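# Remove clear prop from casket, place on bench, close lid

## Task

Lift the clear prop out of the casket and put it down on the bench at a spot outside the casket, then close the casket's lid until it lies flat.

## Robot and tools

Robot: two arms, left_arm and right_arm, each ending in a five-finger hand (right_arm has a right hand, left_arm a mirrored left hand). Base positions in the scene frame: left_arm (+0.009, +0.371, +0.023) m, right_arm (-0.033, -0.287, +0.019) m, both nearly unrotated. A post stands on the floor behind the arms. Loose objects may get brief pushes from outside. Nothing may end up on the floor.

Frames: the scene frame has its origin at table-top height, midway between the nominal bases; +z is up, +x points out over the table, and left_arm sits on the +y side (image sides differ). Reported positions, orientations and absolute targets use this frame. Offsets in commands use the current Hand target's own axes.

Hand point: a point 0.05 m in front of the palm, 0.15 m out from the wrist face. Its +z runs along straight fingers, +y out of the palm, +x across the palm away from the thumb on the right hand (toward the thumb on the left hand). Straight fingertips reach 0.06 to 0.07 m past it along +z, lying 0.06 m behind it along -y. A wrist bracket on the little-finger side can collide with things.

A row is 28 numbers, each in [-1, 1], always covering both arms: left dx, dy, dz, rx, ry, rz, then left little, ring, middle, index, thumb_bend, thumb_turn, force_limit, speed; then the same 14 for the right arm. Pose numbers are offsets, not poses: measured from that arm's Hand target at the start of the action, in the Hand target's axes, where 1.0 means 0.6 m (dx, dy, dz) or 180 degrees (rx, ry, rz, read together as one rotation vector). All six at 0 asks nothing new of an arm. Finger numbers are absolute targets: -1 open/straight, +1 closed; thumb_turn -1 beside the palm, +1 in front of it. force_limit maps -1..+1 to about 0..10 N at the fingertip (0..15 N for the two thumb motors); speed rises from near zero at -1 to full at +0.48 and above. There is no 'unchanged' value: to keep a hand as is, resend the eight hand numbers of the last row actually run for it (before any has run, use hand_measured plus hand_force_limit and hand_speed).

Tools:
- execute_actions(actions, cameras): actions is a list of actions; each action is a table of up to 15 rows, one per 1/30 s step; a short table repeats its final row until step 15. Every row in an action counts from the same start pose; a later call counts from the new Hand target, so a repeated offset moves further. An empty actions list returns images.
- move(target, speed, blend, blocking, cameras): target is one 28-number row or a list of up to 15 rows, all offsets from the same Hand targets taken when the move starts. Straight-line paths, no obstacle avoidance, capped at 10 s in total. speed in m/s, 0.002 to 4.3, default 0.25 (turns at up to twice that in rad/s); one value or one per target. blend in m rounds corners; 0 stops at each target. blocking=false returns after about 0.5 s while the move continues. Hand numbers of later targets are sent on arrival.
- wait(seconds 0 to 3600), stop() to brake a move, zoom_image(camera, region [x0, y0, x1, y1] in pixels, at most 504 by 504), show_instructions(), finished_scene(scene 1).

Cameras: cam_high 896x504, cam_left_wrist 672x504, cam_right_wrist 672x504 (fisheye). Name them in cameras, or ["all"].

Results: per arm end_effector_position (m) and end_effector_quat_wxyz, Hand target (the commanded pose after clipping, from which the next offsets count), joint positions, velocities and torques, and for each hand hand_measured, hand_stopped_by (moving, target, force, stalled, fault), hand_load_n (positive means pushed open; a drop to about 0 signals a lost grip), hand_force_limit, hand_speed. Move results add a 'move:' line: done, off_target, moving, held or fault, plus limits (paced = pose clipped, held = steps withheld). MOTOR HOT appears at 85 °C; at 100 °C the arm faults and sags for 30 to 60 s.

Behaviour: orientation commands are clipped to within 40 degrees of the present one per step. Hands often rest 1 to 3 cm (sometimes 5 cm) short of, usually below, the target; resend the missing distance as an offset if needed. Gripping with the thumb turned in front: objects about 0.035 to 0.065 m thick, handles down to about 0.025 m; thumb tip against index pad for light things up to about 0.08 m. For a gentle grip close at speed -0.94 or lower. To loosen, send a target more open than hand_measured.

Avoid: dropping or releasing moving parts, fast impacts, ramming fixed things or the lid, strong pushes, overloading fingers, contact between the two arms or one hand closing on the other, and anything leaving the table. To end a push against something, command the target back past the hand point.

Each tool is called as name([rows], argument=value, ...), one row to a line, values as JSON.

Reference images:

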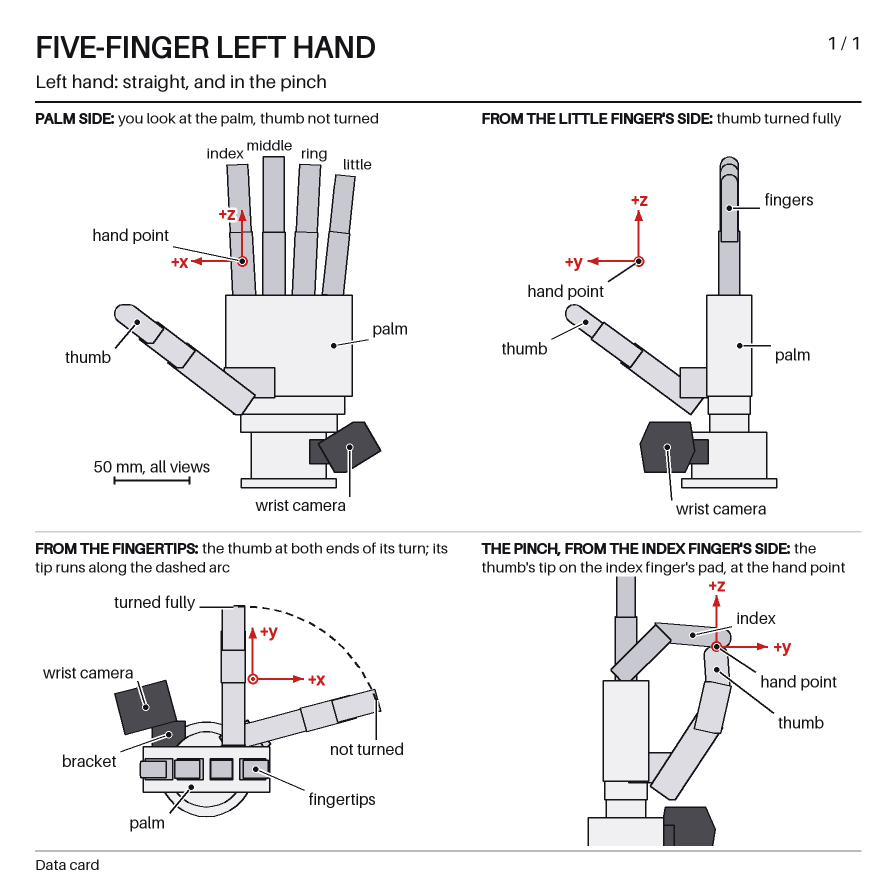

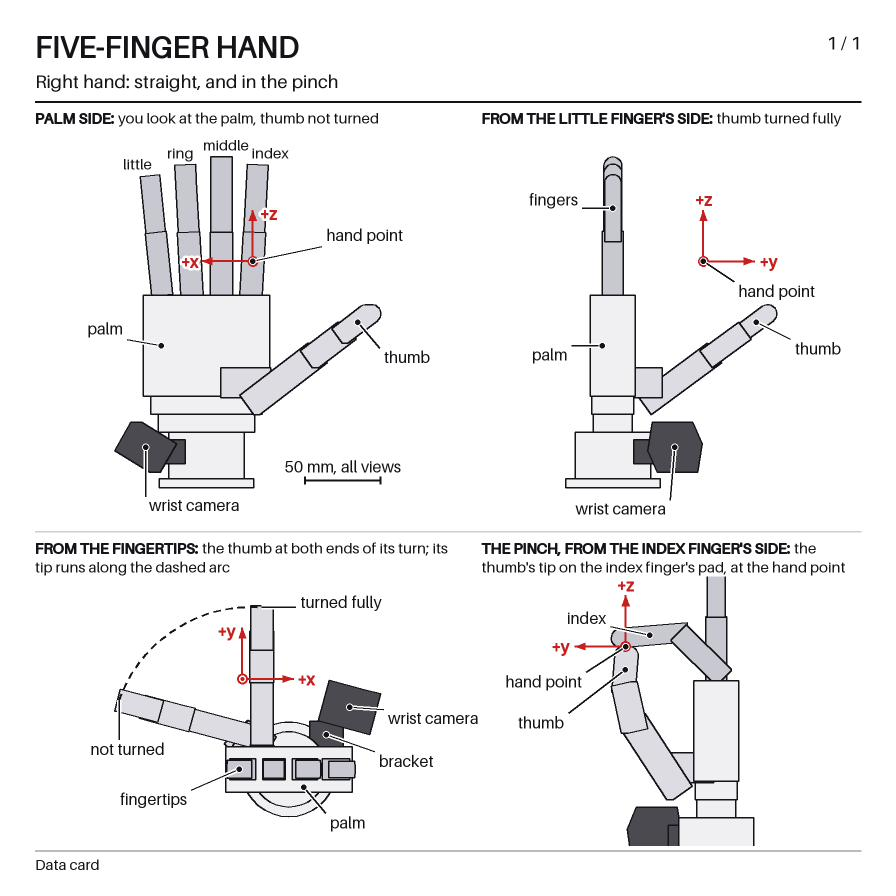

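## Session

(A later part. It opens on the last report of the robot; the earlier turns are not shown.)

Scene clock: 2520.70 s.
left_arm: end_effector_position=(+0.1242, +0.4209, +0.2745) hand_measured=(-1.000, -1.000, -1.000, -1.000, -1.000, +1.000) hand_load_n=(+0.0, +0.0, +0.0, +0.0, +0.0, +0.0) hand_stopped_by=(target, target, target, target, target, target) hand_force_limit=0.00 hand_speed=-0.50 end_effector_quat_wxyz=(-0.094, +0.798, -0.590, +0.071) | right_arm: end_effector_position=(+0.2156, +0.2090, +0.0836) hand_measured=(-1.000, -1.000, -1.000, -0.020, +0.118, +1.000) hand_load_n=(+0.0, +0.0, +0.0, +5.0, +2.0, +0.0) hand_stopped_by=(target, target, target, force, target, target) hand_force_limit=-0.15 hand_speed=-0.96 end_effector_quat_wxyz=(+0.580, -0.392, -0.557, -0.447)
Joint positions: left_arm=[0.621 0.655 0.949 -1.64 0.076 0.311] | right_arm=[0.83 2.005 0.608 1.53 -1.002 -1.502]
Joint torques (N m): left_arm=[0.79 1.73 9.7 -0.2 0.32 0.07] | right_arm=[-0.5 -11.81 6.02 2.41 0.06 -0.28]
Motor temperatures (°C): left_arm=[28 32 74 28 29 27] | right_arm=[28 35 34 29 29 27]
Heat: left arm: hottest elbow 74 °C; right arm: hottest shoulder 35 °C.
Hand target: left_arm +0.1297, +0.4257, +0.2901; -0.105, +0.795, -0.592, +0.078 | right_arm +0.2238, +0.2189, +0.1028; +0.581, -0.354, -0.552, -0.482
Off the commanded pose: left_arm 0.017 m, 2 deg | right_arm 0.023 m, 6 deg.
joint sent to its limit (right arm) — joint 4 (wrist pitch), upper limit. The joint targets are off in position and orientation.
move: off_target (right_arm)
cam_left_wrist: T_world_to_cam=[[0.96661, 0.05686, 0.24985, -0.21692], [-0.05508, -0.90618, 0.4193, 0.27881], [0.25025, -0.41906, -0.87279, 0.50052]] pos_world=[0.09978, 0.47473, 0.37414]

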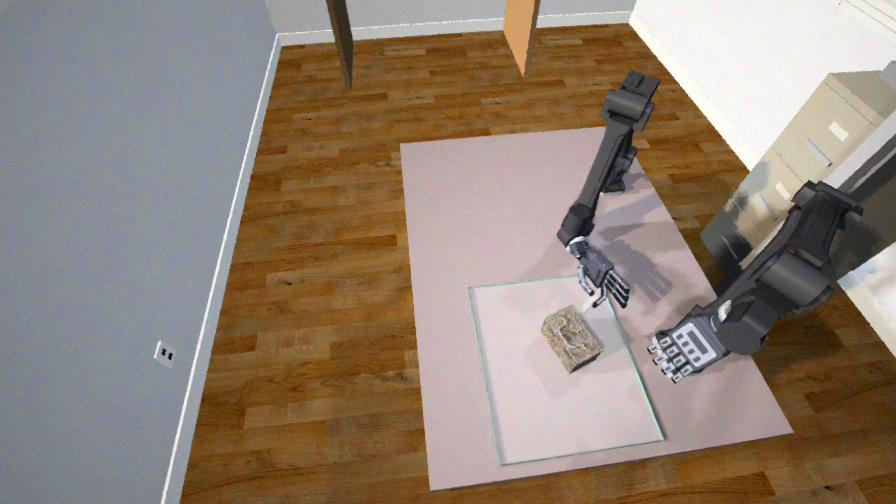

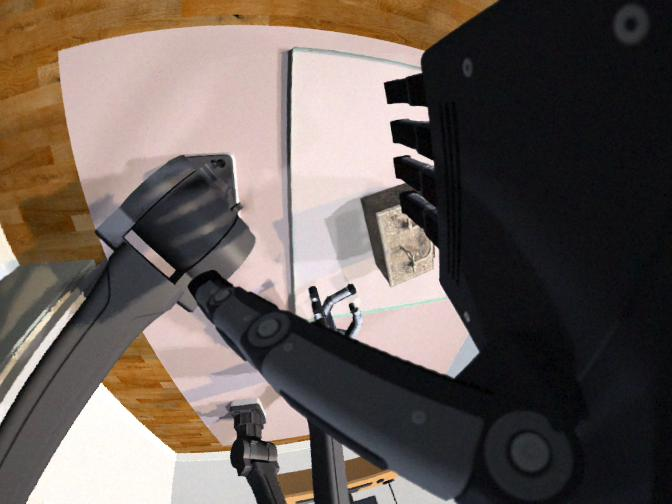

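move(target=[0,0,0,0,0,0,-1,-1,-1,-1,-1,1,0,-0.5,-0.006,0,0,0,0,0,-1,-1,-1,0.15,0.12,1,-0.15,-0.96], speed=0.03, cameras=["cam_high","cam_left_wrist","cam_right_wrist"])

zoom_image(camera="cam_high", region=[570, 275, 620, 315])

zoom_image(camera="cam_left_wrist", region=[320, 270, 400, 340])

zoom_image(camera="cam_right_wrist", region=[300, 160, 440, 260])

Scene clock: 2533.73 s.
left_arm: end_effector_position=(+0.1242, +0.4209, +0.2745) hand_measured=(-1.000, -1.000, -1.000, -1.000, -1.000, +1.000) hand_load_n=(+0.0, +0.0, +0.0, +0.0, +0.0, +0.0) hand_stopped_by=(target, target, target, target, target, target) hand_force_limit=0.00 hand_speed=-0.50 end_effector_quat_wxyz=(-0.094, +0.798, -0.590, +0.071) | right_arm: end_effector_position=(+0.2154, +0.2086, +0.0799) hand_measured=(-1.000, -1.000, -1.000, -0.020, +0.118, +1.000) hand_load_n=(-0.5, +0.0, +0.0, +5.0, +2.0, +0.0) hand_stopped_by=(target, target, target, force, target, target) hand_force_limit=-0.15 hand_speed=-0.96 end_effector_quat_wxyz=(+0.579, -0.394, -0.558, -0.445)
Joint positions: left_arm=[0.621 0.655 0.949 -1.64 0.076 0.311] | right_arm=[0.83 2.013 0.608 1.53 -1.002 -1.507]
Joint torques (N m): left_arm=[0.91 1.85 9.74 -0.2 0.29 0] | right_arm=[-0.44 -11.75 6.17 2.4 0.05 -0.27]
Motor temperatures (°C): left_arm=[28 32 74 28 29 27] | right_arm=[28 35 34 29 29 27]
Heat: left arm: hottest elbow 74 °C; right arm: hottest shoulder 35 °C.
Hand target: left_arm +0.1297, +0.4257, +0.2901; -0.105, +0.795, -0.592, +0.078 | right_arm +0.2241, +0.2195, +0.0993; +0.581, -0.354, -0.552, -0.482
Off the commanded pose: left_arm 0.017 m, 2 deg | right_arm 0.024 m, 6 deg.
joint sent to its limit (right arm) — joint 4 (wrist pitch), upper limit. The joint targets are off in position and orientation.
move: off_target (right_arm)
cam_left_wrist: T_world_to_cam=[[0.96661, 0.05686, 0.24985, -0.21692], [-0.05508, -0.90618, 0.4193, 0.27881], [0.25025, -0.41906, -0.87279, 0.50052]] pos_world=[0.09978, 0.47473, 0.37414]
cam_right_wrist: T_world_to_cam=[[0.91899, 0.26494, 0.292, -0.27377], [0.37947, -0.39322, -0.83749, 0.06689], [-0.10706, 0.88045, -0.4619, -0.00619]] pos_world=[0.22555, 0.10429, 0.1331]

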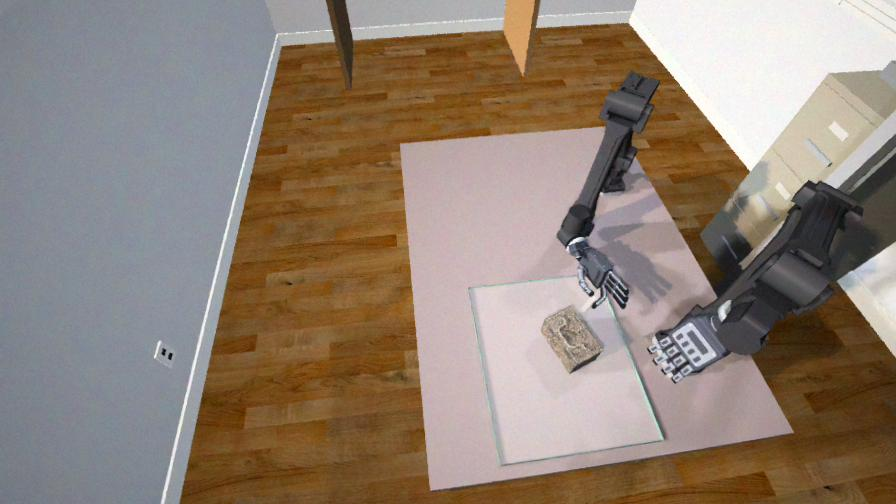

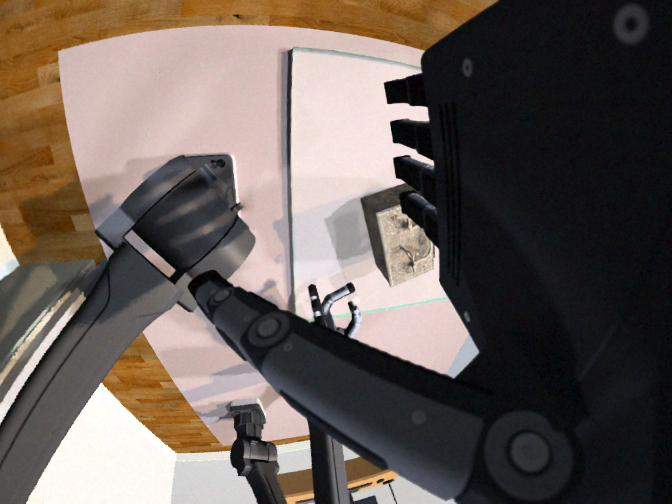

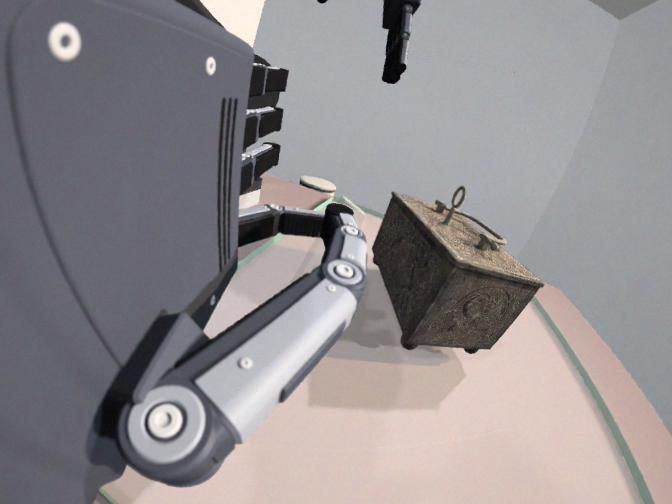

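Scaled by 10.080 from the camera's image (finer frame: 1280x720).

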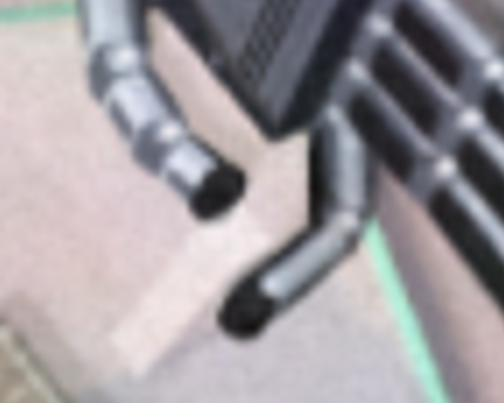

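Scaled by 6.300 from the camera's image (finer frame: 960x720).

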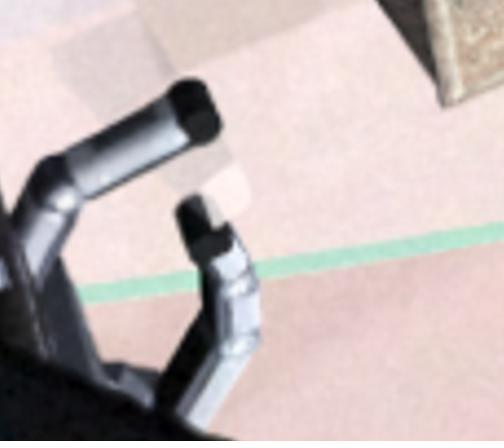

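Scaled by 3.600 from the camera's image (finer frame: 960x720).

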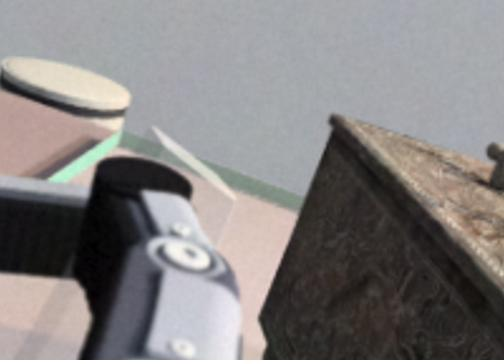

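zoom_image(camera="cam_right_wrist", region=[325, 185, 385, 275])

zoom_image(camera="cam_right_wrist", region=[330, 190, 375, 225])

Scaled by 5.600 from the camera's image (finer frame: 960x720).

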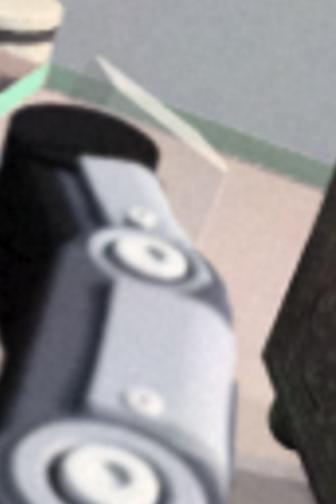

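Scaled by 11.200 from the camera's image (finer frame: 960x720).

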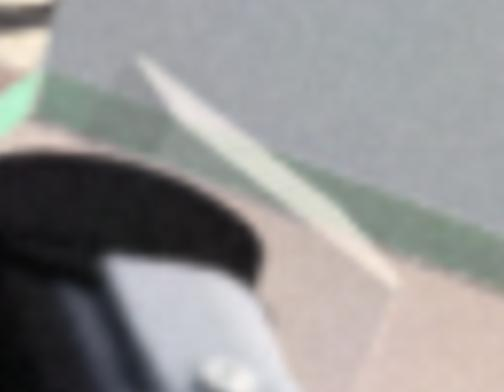

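move(target=[0,0,0,0,0,0,-1,-1,-1,-1,-1,1,0,-0.5,-0.006,0,0,0,0,0,-1,-1,-1,0.15,0.12,1,-0.15,-0.96], speed=0.03, cameras=["cam_high","cam_left_wrist","cam_right_wrist"])

zoom_image(camera="cam_high", region=[570, 275, 620, 315])

zoom_image(camera="cam_left_wrist", region=[320, 270, 400, 340])

zoom_image(camera="cam_right_wrist", region=[325, 185, 385, 275])

Scene clock: 2597.90 s.
left_arm: end_effector_position=(+0.1242, +0.4209, +0.2745) hand_measured=(-1.000, -1.000, -1.000, -1.000, -1.000, +1.000) hand_load_n=(+0.0, +0.0, +0.0, +0.0, +0.0, +0.0) hand_stopped_by=(target, target, target, target, target, target) hand_force_limit=0.00 hand_speed=-0.50 end_effector_quat_wxyz=(-0.094, +0.798, -0.590, +0.071) | right_arm: end_effector_position=(+0.2170, +0.2103, +0.0769) hand_measured=(-1.000, -1.000, -1.000, -0.020, +0.118, +1.000) hand_load_n=(+0.0, +0.0, +0.0, +5.0, +2.0, -0.5) hand_stopped_by=(target, target, target, force, target, target) hand_force_limit=-0.15 hand_speed=-0.96 end_effector_quat_wxyz=(+0.578, -0.394, -0.559, -0.446)
Joint positions: left_arm=[0.621 0.655 0.949 -1.64 0.076 0.311] | right_arm=[0.83 2.024 0.615 1.53 -1.002 -1.512]
Joint torques (N m): left_arm=[0.85 1.26 9.68 -0.2 0.29 0.05] | right_arm=[-0.44 -11.99 5.9 2.41 0.04 -0.27]
Motor temperatures (°C): left_arm=[28 32 75 28 29 27] | right_arm=[28 35 34 30 29 27]
Heat: left arm: hottest elbow 75 °C; right arm: hottest shoulder 35 °C.
Hand target: left_arm +0.1297, +0.4257, +0.2901; -0.105, +0.795, -0.592, +0.078 | right_arm +0.2243, +0.2201, +0.0957; +0.581, -0.354, -0.552, -0.482
Off the commanded pose: left_arm 0.017 m, 2 deg | right_arm 0.022 m, 6 deg.
joint sent to its limit (right arm) — joint 4 (wrist pitch), upper limit. The joint targets are off in position and orientation.
move: off_target (right_arm)
cam_left_wrist: T_world_to_cam=[[0.96661, 0.05686, 0.24985, -0.21692], [-0.05508, -0.90618, 0.4193, 0.27881], [0.25025, -0.41906, -0.87279, 0.50052]] pos_world=[0.09978, 0.47473, 0.37414]
cam_right_wrist: T_world_to_cam=[[0.91838, 0.26493, 0.29392, -0.27477], [0.38133, -0.3942, -0.83618, 0.06411], [-0.10566, 0.88001, -0.46305, -0.009]] pos_world=[0.22695, 0.10599, 0.1302]

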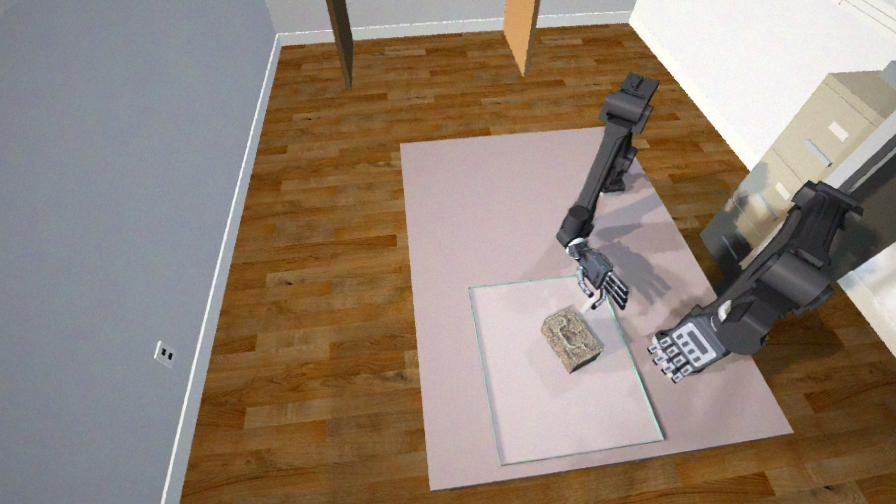

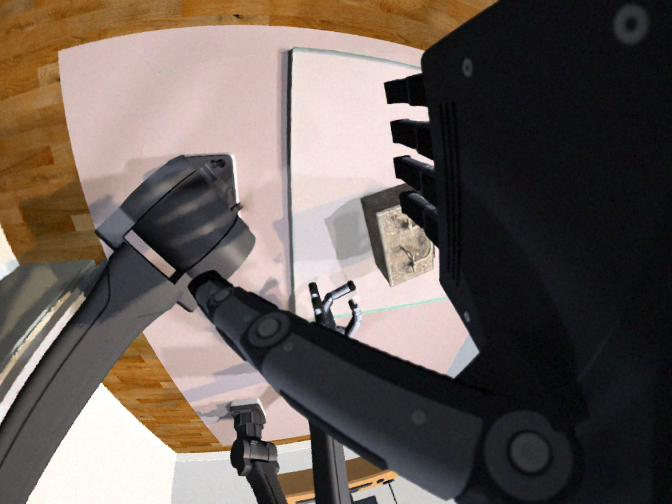

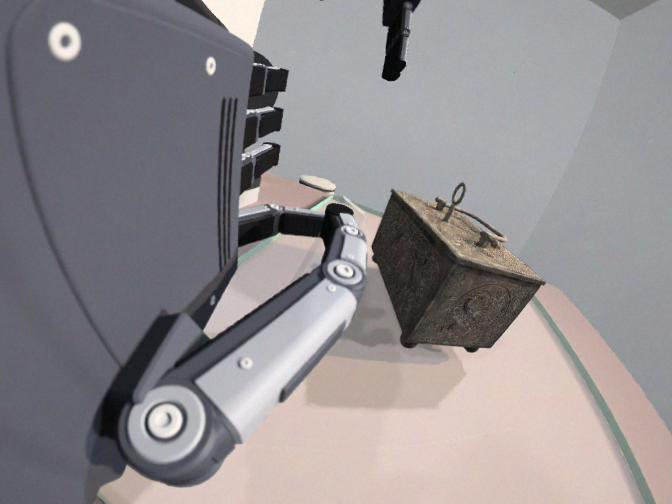

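Scaled by 10.080 from the camera's image (finer frame: 1280x720).

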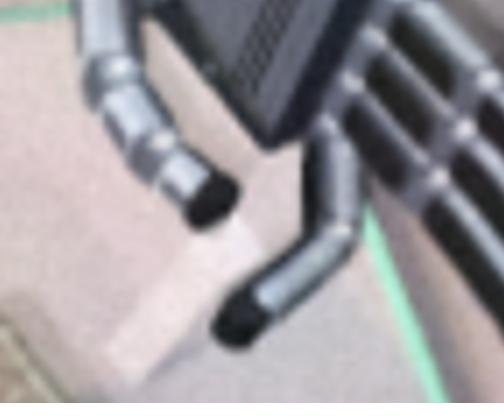

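Scaled by 6.300 from the camera's image (finer frame: 960x720).

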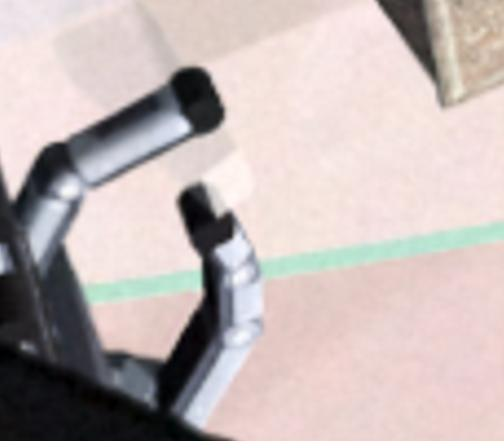

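Scaled by 5.600 from the camera's image (finer frame: 960x720).

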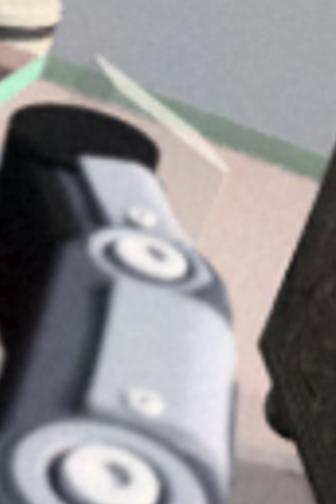

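move(target=[0,0,0,0,0,0,-1,-1,-1,-1,-1,1,0,-0.5,-0.006,0,0,0,0,0,-1,-1,-1,0.15,0.12,1,-0.15,-0.96], speed=0.03, cameras=["cam_high","cam_left_wrist","cam_right_wrist"])

zoom_image(camera="cam_left_wrist", region=[320, 260, 400, 330])

zoom_image(camera="cam_right_wrist", region=[325, 185, 385, 275])

Scene clock: 2607.20 s.
left_arm: end_effector_position=(+0.1242, +0.4209, +0.2745) hand_measured=(-1.000, -1.000, -1.000, -1.000, -1.000, +1.000) hand_load_n=(+0.0, +0.0, +0.0, +0.0, +0.0, +0.0) hand_stopped_by=(target, target, target, target, target, target) hand_force_limit=0.00 hand_speed=-0.50 end_effector_quat_wxyz=(-0.094, +0.798, -0.590, +0.071) | right_arm: end_effector_position=(+0.2167, +0.2099, +0.0732) hand_measured=(-1.000, -1.000, -1.000, -0.020, +0.118, +1.000) hand_load_n=(+0.0, +0.0, +0.0, +5.0, +2.0, -0.5) hand_stopped_by=(target, target, target, force, target, target) hand_force_limit=-0.15 hand_speed=-0.96 end_effector_quat_wxyz=(+0.577, -0.395, -0.560, -0.444)
Joint positions: left_arm=[0.621 0.655 0.949 -1.64 0.076 0.311] | right_arm=[0.83 2.031 0.615 1.53 -1.002 -1.516]
Joint torques (N m): left_arm=[0.73 1.96 9.7 -0.2 0.28 0.02] | right_arm=[-0.38 -11.81 6.12 2.41 0.04 -0.28]
Motor temperatures (°C): left_arm=[28 32 75 28 29 27] | right_arm=[28 35 35 30 29 27]
Heat: left arm: hottest elbow 75 °C; right arm: hottest shoulder 35 °C.
Hand target: left_arm +0.1297, +0.4257, +0.2901; -0.105, +0.795, -0.592, +0.078 | right_arm +0.2246, +0.2207, +0.0922; +0.581, -0.354, -0.552, -0.482
Off the commanded pose: left_arm 0.017 m, 2 deg | right_arm 0.023 m, 6 deg.
joint sent to its limit (right arm) — joint 4 (wrist pitch), upper limit. The joint targets are off in position and orientation.
move: off_target (right_arm)
cam_left_wrist: T_world_to_cam=[[0.96661, 0.05686, 0.24985, -0.21692], [-0.05508, -0.90618, 0.4193, 0.27881], [0.25025, -0.41906, -0.87279, 0.50052]] pos_world=[0.09978, 0.47473, 0.37414]
cam_right_wrist: T_world_to_cam=[[0.91862, 0.26594, 0.29224, -0.27342], [0.38075, -0.39799, -0.83464, 0.06173], [-0.10565, 0.878, -0.46686, -0.0097]] pos_world=[0.22665, 0.10579, 0.1269]

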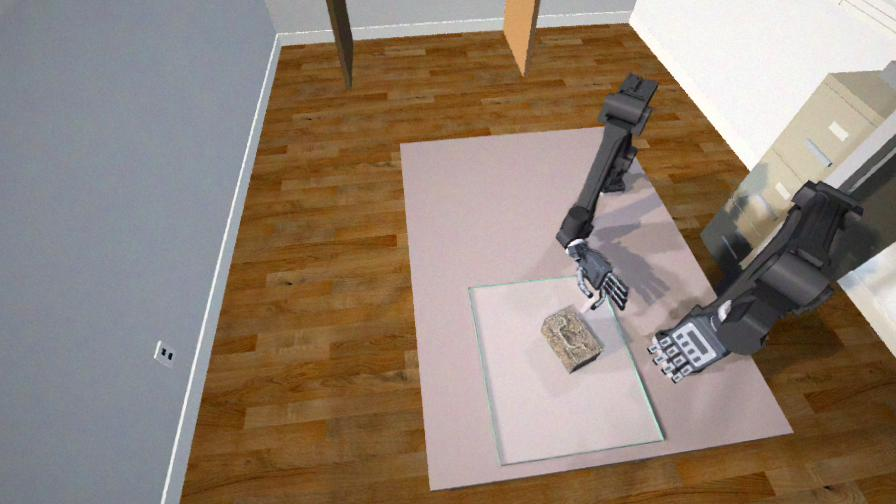

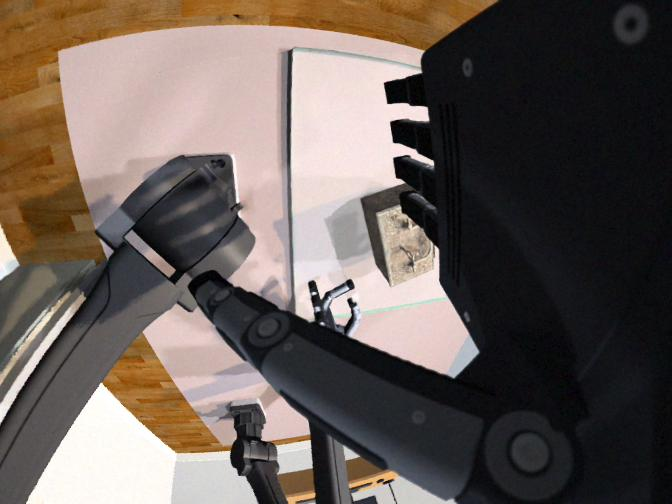

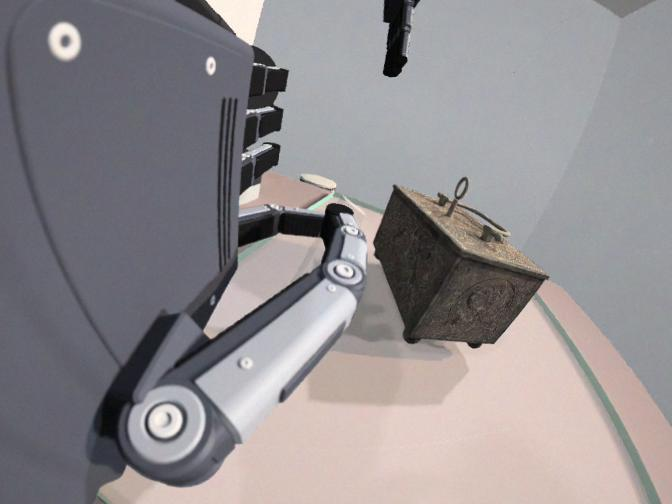

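Scaled by 6.300 from the camera's image (finer frame: 960x720).

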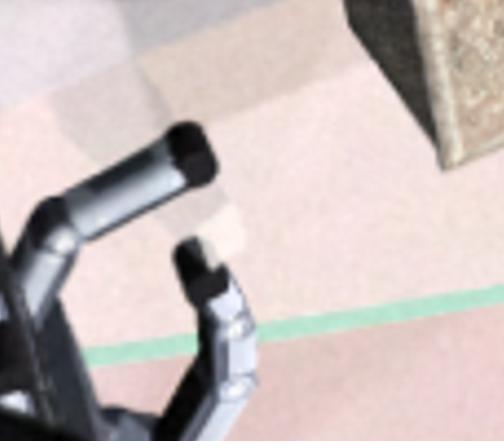

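Scaled by 5.600 from the camera's image (finer frame: 960x720).

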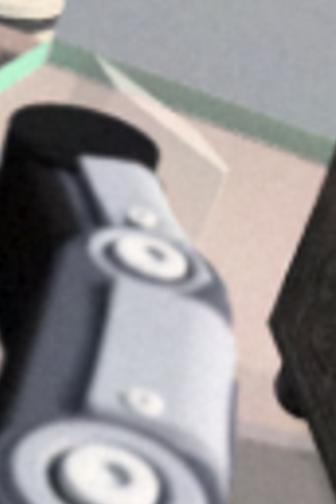

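move(target=[0,0,0,0,0,0,-1,-1,-1,-1,-1,1,0,-0.5,-0.006,0,0,0,0,0,-1,-1,-1,0.15,0.12,1,-0.15,-0.96], speed=0.03, cameras=["cam_right_wrist"])

zoom_image(camera="cam_right_wrist", region=[325, 185, 385, 275])

Scene clock: 2614.17 s.
left_arm: end_effector_position=(+0.1242, +0.4209, +0.2745) hand_measured=(-1.000, -1.000, -1.000, -1.000, -1.000, +1.000) hand_load_n=(+0.0, -0.5, +0.0, +0.0, +0.0, +0.0) hand_stopped_by=(target, target, target, target, target, target) hand_force_limit=0.00 hand_speed=-0.50 end_effector_quat_wxyz=(-0.094, +0.798, -0.590, +0.071) | right_arm: end_effector_position=(+0.2185, +0.2117, +0.0722) hand_measured=(-1.000, -1.000, -1.000, -0.020, +0.118, +1.000) hand_load_n=(+0.0, +0.0, +0.0, +5.0, +2.0, -0.5) hand_stopped_by=(target, target, target, force, target, target) hand_force_limit=-0.15 hand_speed=-0.96 end_effector_quat_wxyz=(+0.576, -0.393, -0.561, -0.447)
Joint positions: left_arm=[0.621 0.655 0.949 -1.64 0.076 0.311] | right_arm=[0.83 2.039 0.623 1.531 -1.002 -1.522]
Joint torques (N m): left_arm=[0.56 1.9 9.8 -0.16 0.31 0.04] | right_arm=[-0.32 -11.81 5.68 2.33 0.04 -0.25]
Motor temperatures (°C): left_arm=[28 32 75 28 29 27] | right_arm=[28 35 35 30 29 27]
Heat: left arm: hottest elbow 75 °C; right arm: hottest shoulder 35 °C.
Hand target: left_arm +0.1297, +0.4257, +0.2901; -0.105, +0.795, -0.592, +0.078 | right_arm +0.2249, +0.2213, +0.0887; +0.581, -0.354, -0.552, -0.482
Off the commanded pose: left_arm 0.017 m, 2 deg | right_arm 0.020 m, 6 deg.
joint sent to its limit (right arm) — joint 4 (wrist pitch), upper limit. The joint targets are off in position and orientation.
move: off_target (right_arm)
cam_right_wrist: T_world_to_cam=[[0.91668, 0.26479, 0.29929, -0.27503], [0.38632, -0.3957, -0.83317, 0.0592], [-0.10219, 0.87938, -0.46503, -0.01278]] pos_world=[0.22794, 0.10749, 0.12569]

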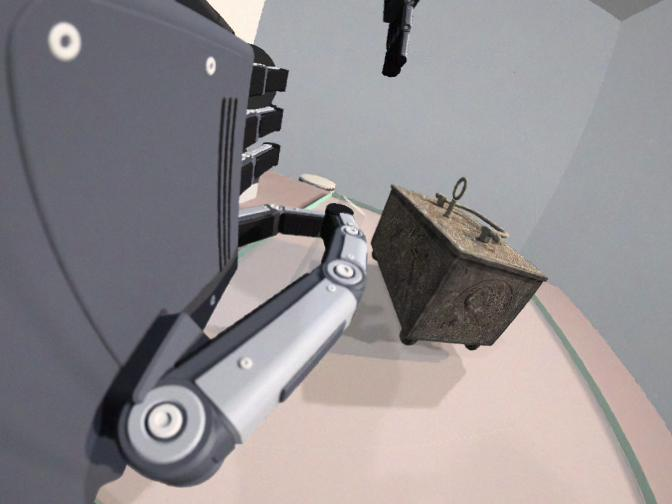

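Scaled by 5.600 from the camera's image (finer frame: 960x720).

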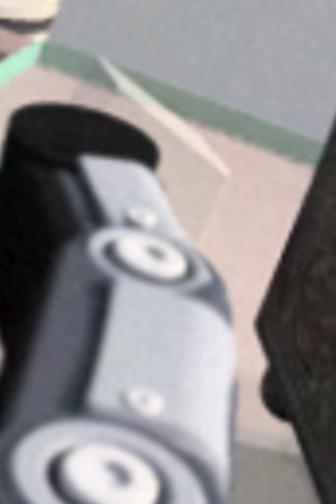

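move(target=[0,0,0,0,0,0,-1,-1,-1,-1,-1,1,0,-0.5,-0.005,0,0,0,0,0,-1,-1,-1,0.15,0.12,1,-0.15,-0.96], speed=0.03, cameras=["cam_right_wrist","cam_left_wrist"])

zoom_image(camera="cam_right_wrist", region=[325, 185, 385, 275])

zoom_image(camera="cam_left_wrist", region=[320, 260, 400, 330])

Scene clock: 2622.80 s.
left_arm: end_effector_position=(+0.1242, +0.4209, +0.2745) hand_measured=(-1.000, -1.000, -1.000, -1.000, -1.000, +1.000) hand_load_n=(+0.0, +0.0, +0.0, +0.0, +0.0, +0.0) hand_stopped_by=(target, target, target, target, target, target) hand_force_limit=0.00 hand_speed=-0.50 end_effector_quat_wxyz=(-0.094, +0.798, -0.590, +0.071) | right_arm: end_effector_position=(+0.2196, +0.2128, +0.0723) hand_measured=(-1.000, -1.000, -1.000, -0.020, +0.118, +1.000) hand_load_n=(+0.0, +0.0, -0.5, +5.0, +2.0, -0.5) hand_stopped_by=(target, target, target, force, target, target) hand_force_limit=-0.15 hand_speed=-0.96 end_effector_quat_wxyz=(+0.574, -0.390, -0.562, -0.450)
Joint positions: left_arm=[0.621 0.655 0.949 -1.64 0.076 0.311] | right_arm=[0.83 2.044 0.627 1.534 -1.002 -1.53]
Joint torques (N m): left_arm=[0.73 1.44 9.78 -0.16 0.29 0.07] | right_arm=[-0.32 -11.63 5.52 2.19 0.05 -0.22]
Motor temperatures (°C): left_arm=[28 32 75 28 29 27] | right_arm=[28 35 34 30 29 27]
Heat: left arm: hottest elbow 75 °C; right arm: hottest shoulder 35 °C.
Hand target: left_arm +0.1297, +0.4257, +0.2901; -0.105, +0.795, -0.592, +0.078 | right_arm +0.2251, +0.2218, +0.0857; +0.581, -0.354, -0.552, -0.482
Off the commanded pose: left_arm 0.017 m, 2 deg | right_arm 0.017 m, 6 deg.
joint sent to its limit (right arm) — joint 4 (wrist pitch), upper limit. The joint targets are off in position and orientation.
move: off_target (right_arm)
cam_left_wrist: T_world_to_cam=[[0.96661, 0.05686, 0.24985, -0.21692], [-0.05508, -0.90618, 0.4193, 0.27881], [0.25025, -0.41906, -0.87279, 0.50052]] pos_world=[0.09978, 0.47473, 0.37414]
cam_right_wrist: T_world_to_cam=[[0.914, 0.2629, 0.309, -0.27611], [0.39383, -0.39204, -0.83138, 0.05673], [-0.09743, 0.88158, -0.46187, -0.01538]] pos_world=[0.22852, 0.10838, 0.12538]
Images, in order (width x height): cam_left_wrist 672x504, cam_right_wrist 672x504.

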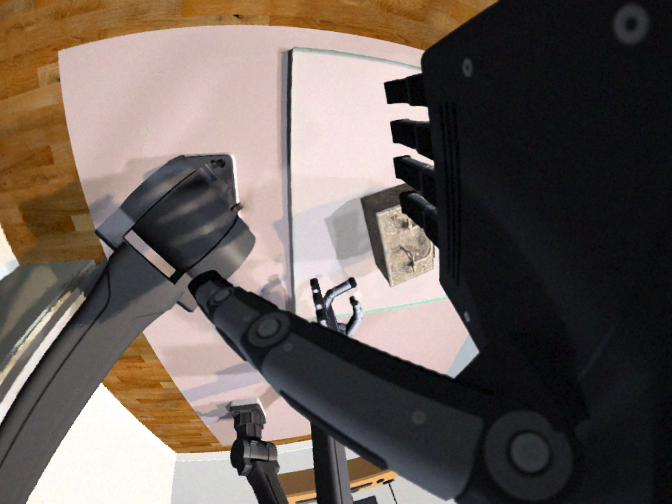

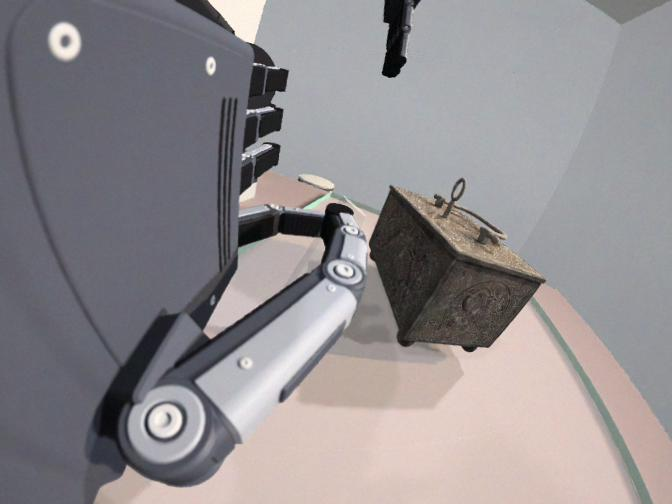

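Scaled by 5.600 from the camera's image (finer frame: 960x720).

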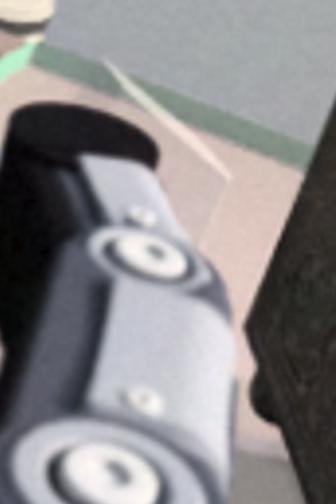

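Scaled by 6.300 from the camera's image (finer frame: 960x720).

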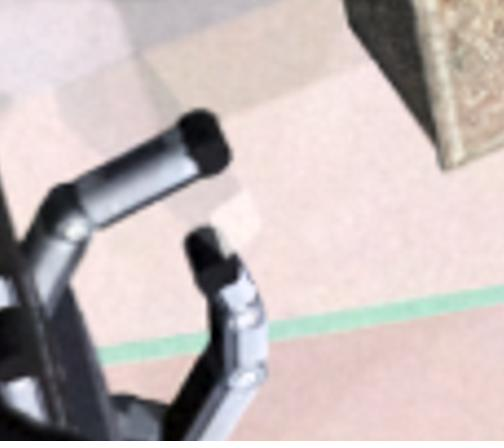

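execute_actions(actions=[], cameras=["cam_high"])

zoom_image(camera="cam_high", region=[540, 200, 660, 320])

zoom_image(camera="cam_high", region=[570, 275, 620, 315])

Scene clock: 2638.43 s.
left_arm: end_effector_position=(+0.1242, +0.4209, +0.2745) hand_measured=(-1.000, -1.000, -1.000, -1.000, -1.000, +1.000) hand_load_n=(+0.0, +0.0, +0.0, +0.0, +0.0, +0.0) hand_stopped_by=(target, target, target, target, target, target) hand_force_limit=0.00 hand_speed=-0.50 end_effector_quat_wxyz=(-0.094, +0.798, -0.590, +0.071) | right_arm: end_effector_position=(+0.2196, +0.2128, +0.0723) hand_measured=(-1.000, -1.000, -1.000, -0.020, +0.118, +1.000) hand_load_n=(+0.5, +0.0, +0.0, +5.0, +2.0, -0.5) hand_stopped_by=(target, target, target, force, target, target) hand_force_limit=-0.15 hand_speed=-0.96 end_effector_quat_wxyz=(+0.574, -0.390, -0.562, -0.450)
Joint positions: left_arm=[0.621 0.655 0.949 -1.64 0.076 0.311] | right_arm=[0.83 2.044 0.627 1.534 -1.002 -1.53]
Joint velocities: within noise
Joint torques (N m): left_arm=[0.85 1.73 9.81 -0.21 0.29 0.06] | right_arm=[-0.21 -11.69 5.49 2.18 0.04 -0.22]
Motor temperatures (°C): left_arm=[28 31 75 28 29 27] | right_arm=[28 35 34 29 29 27]
Heat: left arm: hottest elbow 75 °C; right arm: hottest shoulder 35 °C.
Hand target: left_arm +0.1297, +0.4257, +0.2901; -0.105, +0.795, -0.592, +0.078 | right_arm +0.2251, +0.2218, +0.0857; +0.581, -0.354, -0.552, -0.482
Off the commanded pose: left_arm 0.017 m, 2 deg | right_arm 0.017 m, 6 deg.
Images, in order (width x height): cam_high 896x504.

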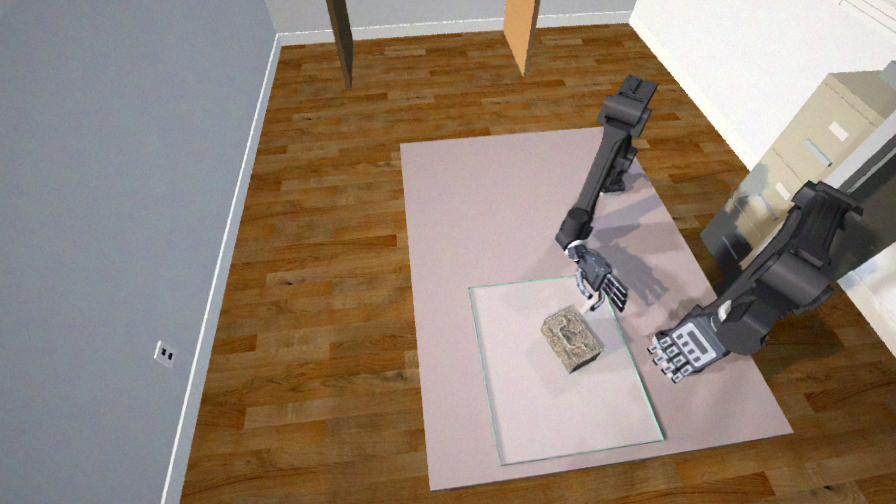

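Scaled by 4.200 from the camera's image (finer frame: 1280x720).

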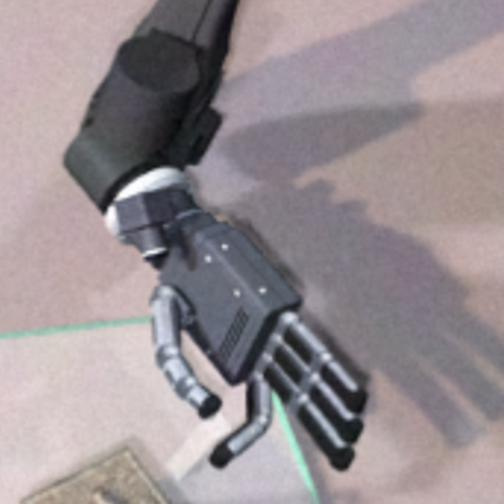

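Scaled by 10.080 from the camera's image (finer frame: 1280x720).

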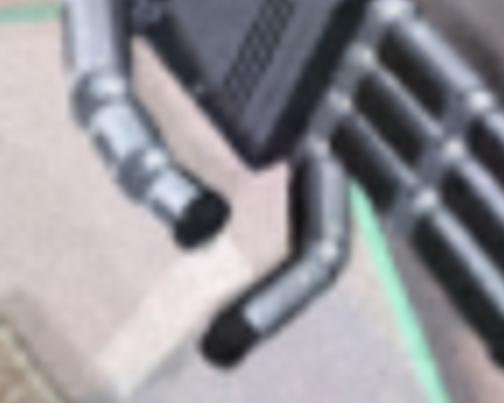

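move(target=[0,0,0,0,0,0,-1,-1,-1,-1,-1,1,0,-0.5,0.01,0,0,0,0,0,-1,-1,-1,0.15,0.12,1,-0.15,-0.96], speed=0.03, cameras=["cam_right_wrist"])

zoom_image(camera="cam_right_wrist", region=[325, 185, 385, 275])

Scene clock: 2673.63 s.
left_arm: end_effector_position=(+0.1242, +0.4209, +0.2745) hand_measured=(-1.000, -1.000, -1.000, -1.000, -1.000, +1.000) hand_load_n=(+0.0, +0.0, +0.0, +0.0, +0.0, +0.5) hand_stopped_by=(target, target, target, target, target, target) hand_force_limit=0.00 hand_speed=-0.50 end_effector_quat_wxyz=(-0.094, +0.798, -0.590, +0.071) | right_arm: end_effector_position=(+0.2196, +0.2128, +0.0723) hand_measured=(-1.000, -1.000, -1.000, -0.020, +0.118, +1.000) hand_load_n=(+0.0, +0.0, +0.0, +5.0, +2.0, -1.0) hand_stopped_by=(target, target, target, force, target, target) hand_force_limit=-0.15 hand_speed=-0.96 end_effector_quat_wxyz=(+0.574, -0.390, -0.562, -0.450)
Joint positions: left_arm=[0.621 0.655 0.949 -1.64 0.076 0.311] | right_arm=[0.83 2.044 0.627 1.534 -1.002 -1.53]
Joint torques (N m): left_arm=[0.79 1.79 9.68 -0.18 0.29 0.05] | right_arm=[-0.38 -13.04 5.03 2.21 0.03 -0.14]
Motor temperatures (°C): left_arm=[28 31 75 28 29 27] | right_arm=[28 34 34 29 29 27]
Heat: left arm: hottest elbow 75 °C; right arm: hottest shoulder 34 °C.
Hand target: left_arm +0.1297, +0.4257, +0.2901; -0.105, +0.795, -0.592, +0.078 | right_arm +0.2246, +0.2208, +0.0916; +0.581, -0.354, -0.552, -0.482
Off the commanded pose: left_arm 0.017 m, 2 deg | right_arm 0.022 m, 6 deg.
joint sent to its limit (right arm) — joint 4 (wrist pitch), upper limit. The joint targets are off in position and orientation.
move: off_target (right_arm)
cam_right_wrist: T_world_to_cam=[[0.914, 0.2629, 0.309, -0.27611], [0.39383, -0.39204, -0.83138, 0.05673], [-0.09743, 0.88158, -0.46187, -0.01538]] pos_world=[0.22852, 0.10838, 0.12538]

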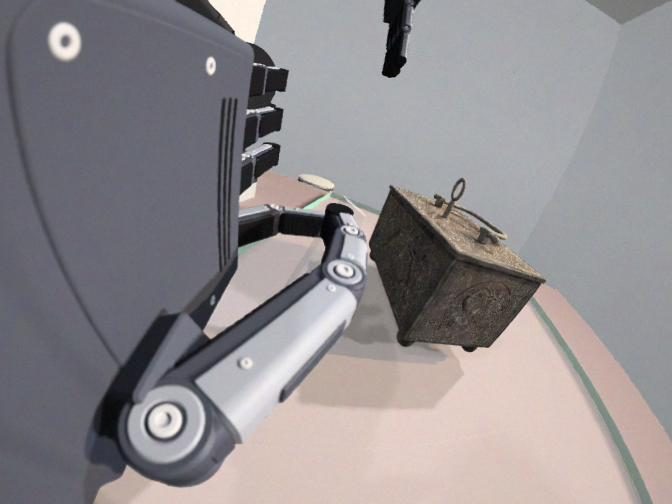

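Scaled by 5.600 from the camera's image (finer frame: 960x720).

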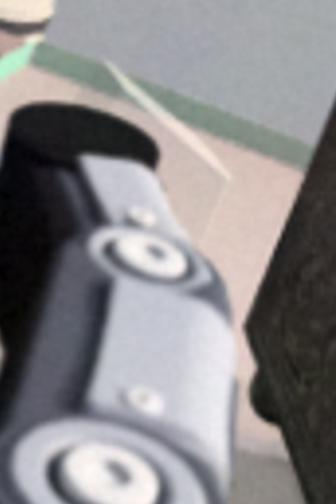

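execute_actions([
  [[0,0,0,0,0,0,-1,-1,-1,-1,-1,1,0,-0.5,0,0,0,0,0,0,-1,-1,-1,-0.035,0.12,1,-0.15,-0.96]],
], cameras=["cam_right_wrist"])

zoom_image(camera="cam_right_wrist", region=[325, 185, 385, 275])

Scene clock: 2682.50 s.
left_arm: end_effector_position=(+0.1242, +0.4209, +0.2745) hand_measured=(-1.000, -1.000, -1.000, -1.000, -1.000, +1.000) hand_load_n=(+0.0, +0.0, +0.0, +0.5, -0.5, +0.0) hand_stopped_by=(target, target, target, target, target, target) hand_force_limit=0.00 hand_speed=-0.50 end_effector_quat_wxyz=(-0.094, +0.798, -0.590, +0.071) | right_arm: end_effector_position=(+0.2196, +0.2128, +0.0723) hand_measured=(-1.000, -1.000, -1.000, -0.036, +0.118, +1.000) hand_load_n=(+0.0, +0.0, +0.0, +2.0, +1.0, -0.5) hand_stopped_by=(target, target, target, target, target, target) hand_force_limit=-0.15 hand_speed=-0.96 end_effector_quat_wxyz=(+0.574, -0.390, -0.562, -0.450)
Joint positions: left_arm=[0.621 0.655 0.949 -1.64 0.076 0.311] | right_arm=[0.83 2.044 0.627 1.534 -1.002 -1.53]
Joint torques (N m): left_arm=[1.14 1.49 9.73 -0.2 0.28 0.06] | right_arm=[-0.38 -12.98 5.05 2.21 0.02 -0.14]
Motor temperatures (°C): left_arm=[28 31 75 28 29 27] | right_arm=[28 34 34 29 29 27]
Heat: left arm: hottest elbow 75 °C; right arm: hottest shoulder 34 °C.
Hand target: left_arm +0.1297, +0.4257, +0.2901; -0.105, +0.795, -0.592, +0.078 | right_arm +0.2246, +0.2208, +0.0916; +0.581, -0.354, -0.552, -0.482
Off the commanded pose: left_arm 0.017 m, 2 deg | right_arm 0.022 m, 6 deg.
joint sent to its limit (right arm) — joint 4 (wrist pitch), upper limit. The joint targets are off in position and orientation.
Step readings (end_effector_position of left_arm | right_arm):
0: (+0.1242, +0.4209, +0.2745) | (+0.2196, +0.2128, +0.0723)
1: (+0.1242, +0.4209, +0.2745) | (+0.2196, +0.2128, +0.0723)
2: (+0.1242, +0.4209, +0.2745) | (+0.2196, +0.2128, +0.0723)
4: (+0.1242, +0.4209, +0.2745) | (+0.2196, +0.2128, +0.0723)
8: (+0.1242, +0.4209, +0.2745) | (+0.2196, +0.2128, +0.0723)
15: (+0.1242, +0.4209, +0.2745) | (+0.2196, +0.2128, +0.0723)
cam_right_wrist: T_world_to_cam=[[0.914, 0.2629, 0.309, -0.27611], [0.39383, -0.39204, -0.83138, 0.05673], [-0.09743, 0.88158, -0.46187, -0.01538]] pos_world=[0.22852, 0.10838, 0.12538]

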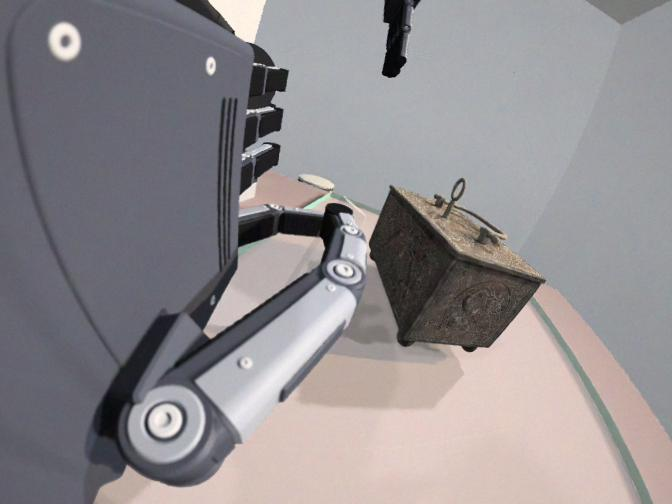

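Scaled by 5.600 from the camera's image (finer frame: 960x720).

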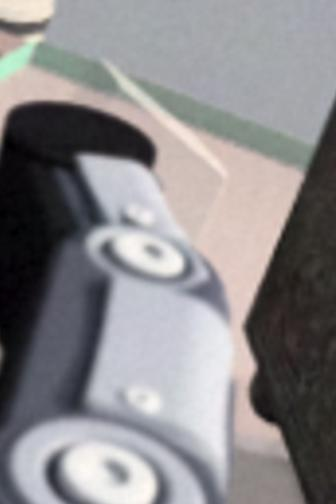

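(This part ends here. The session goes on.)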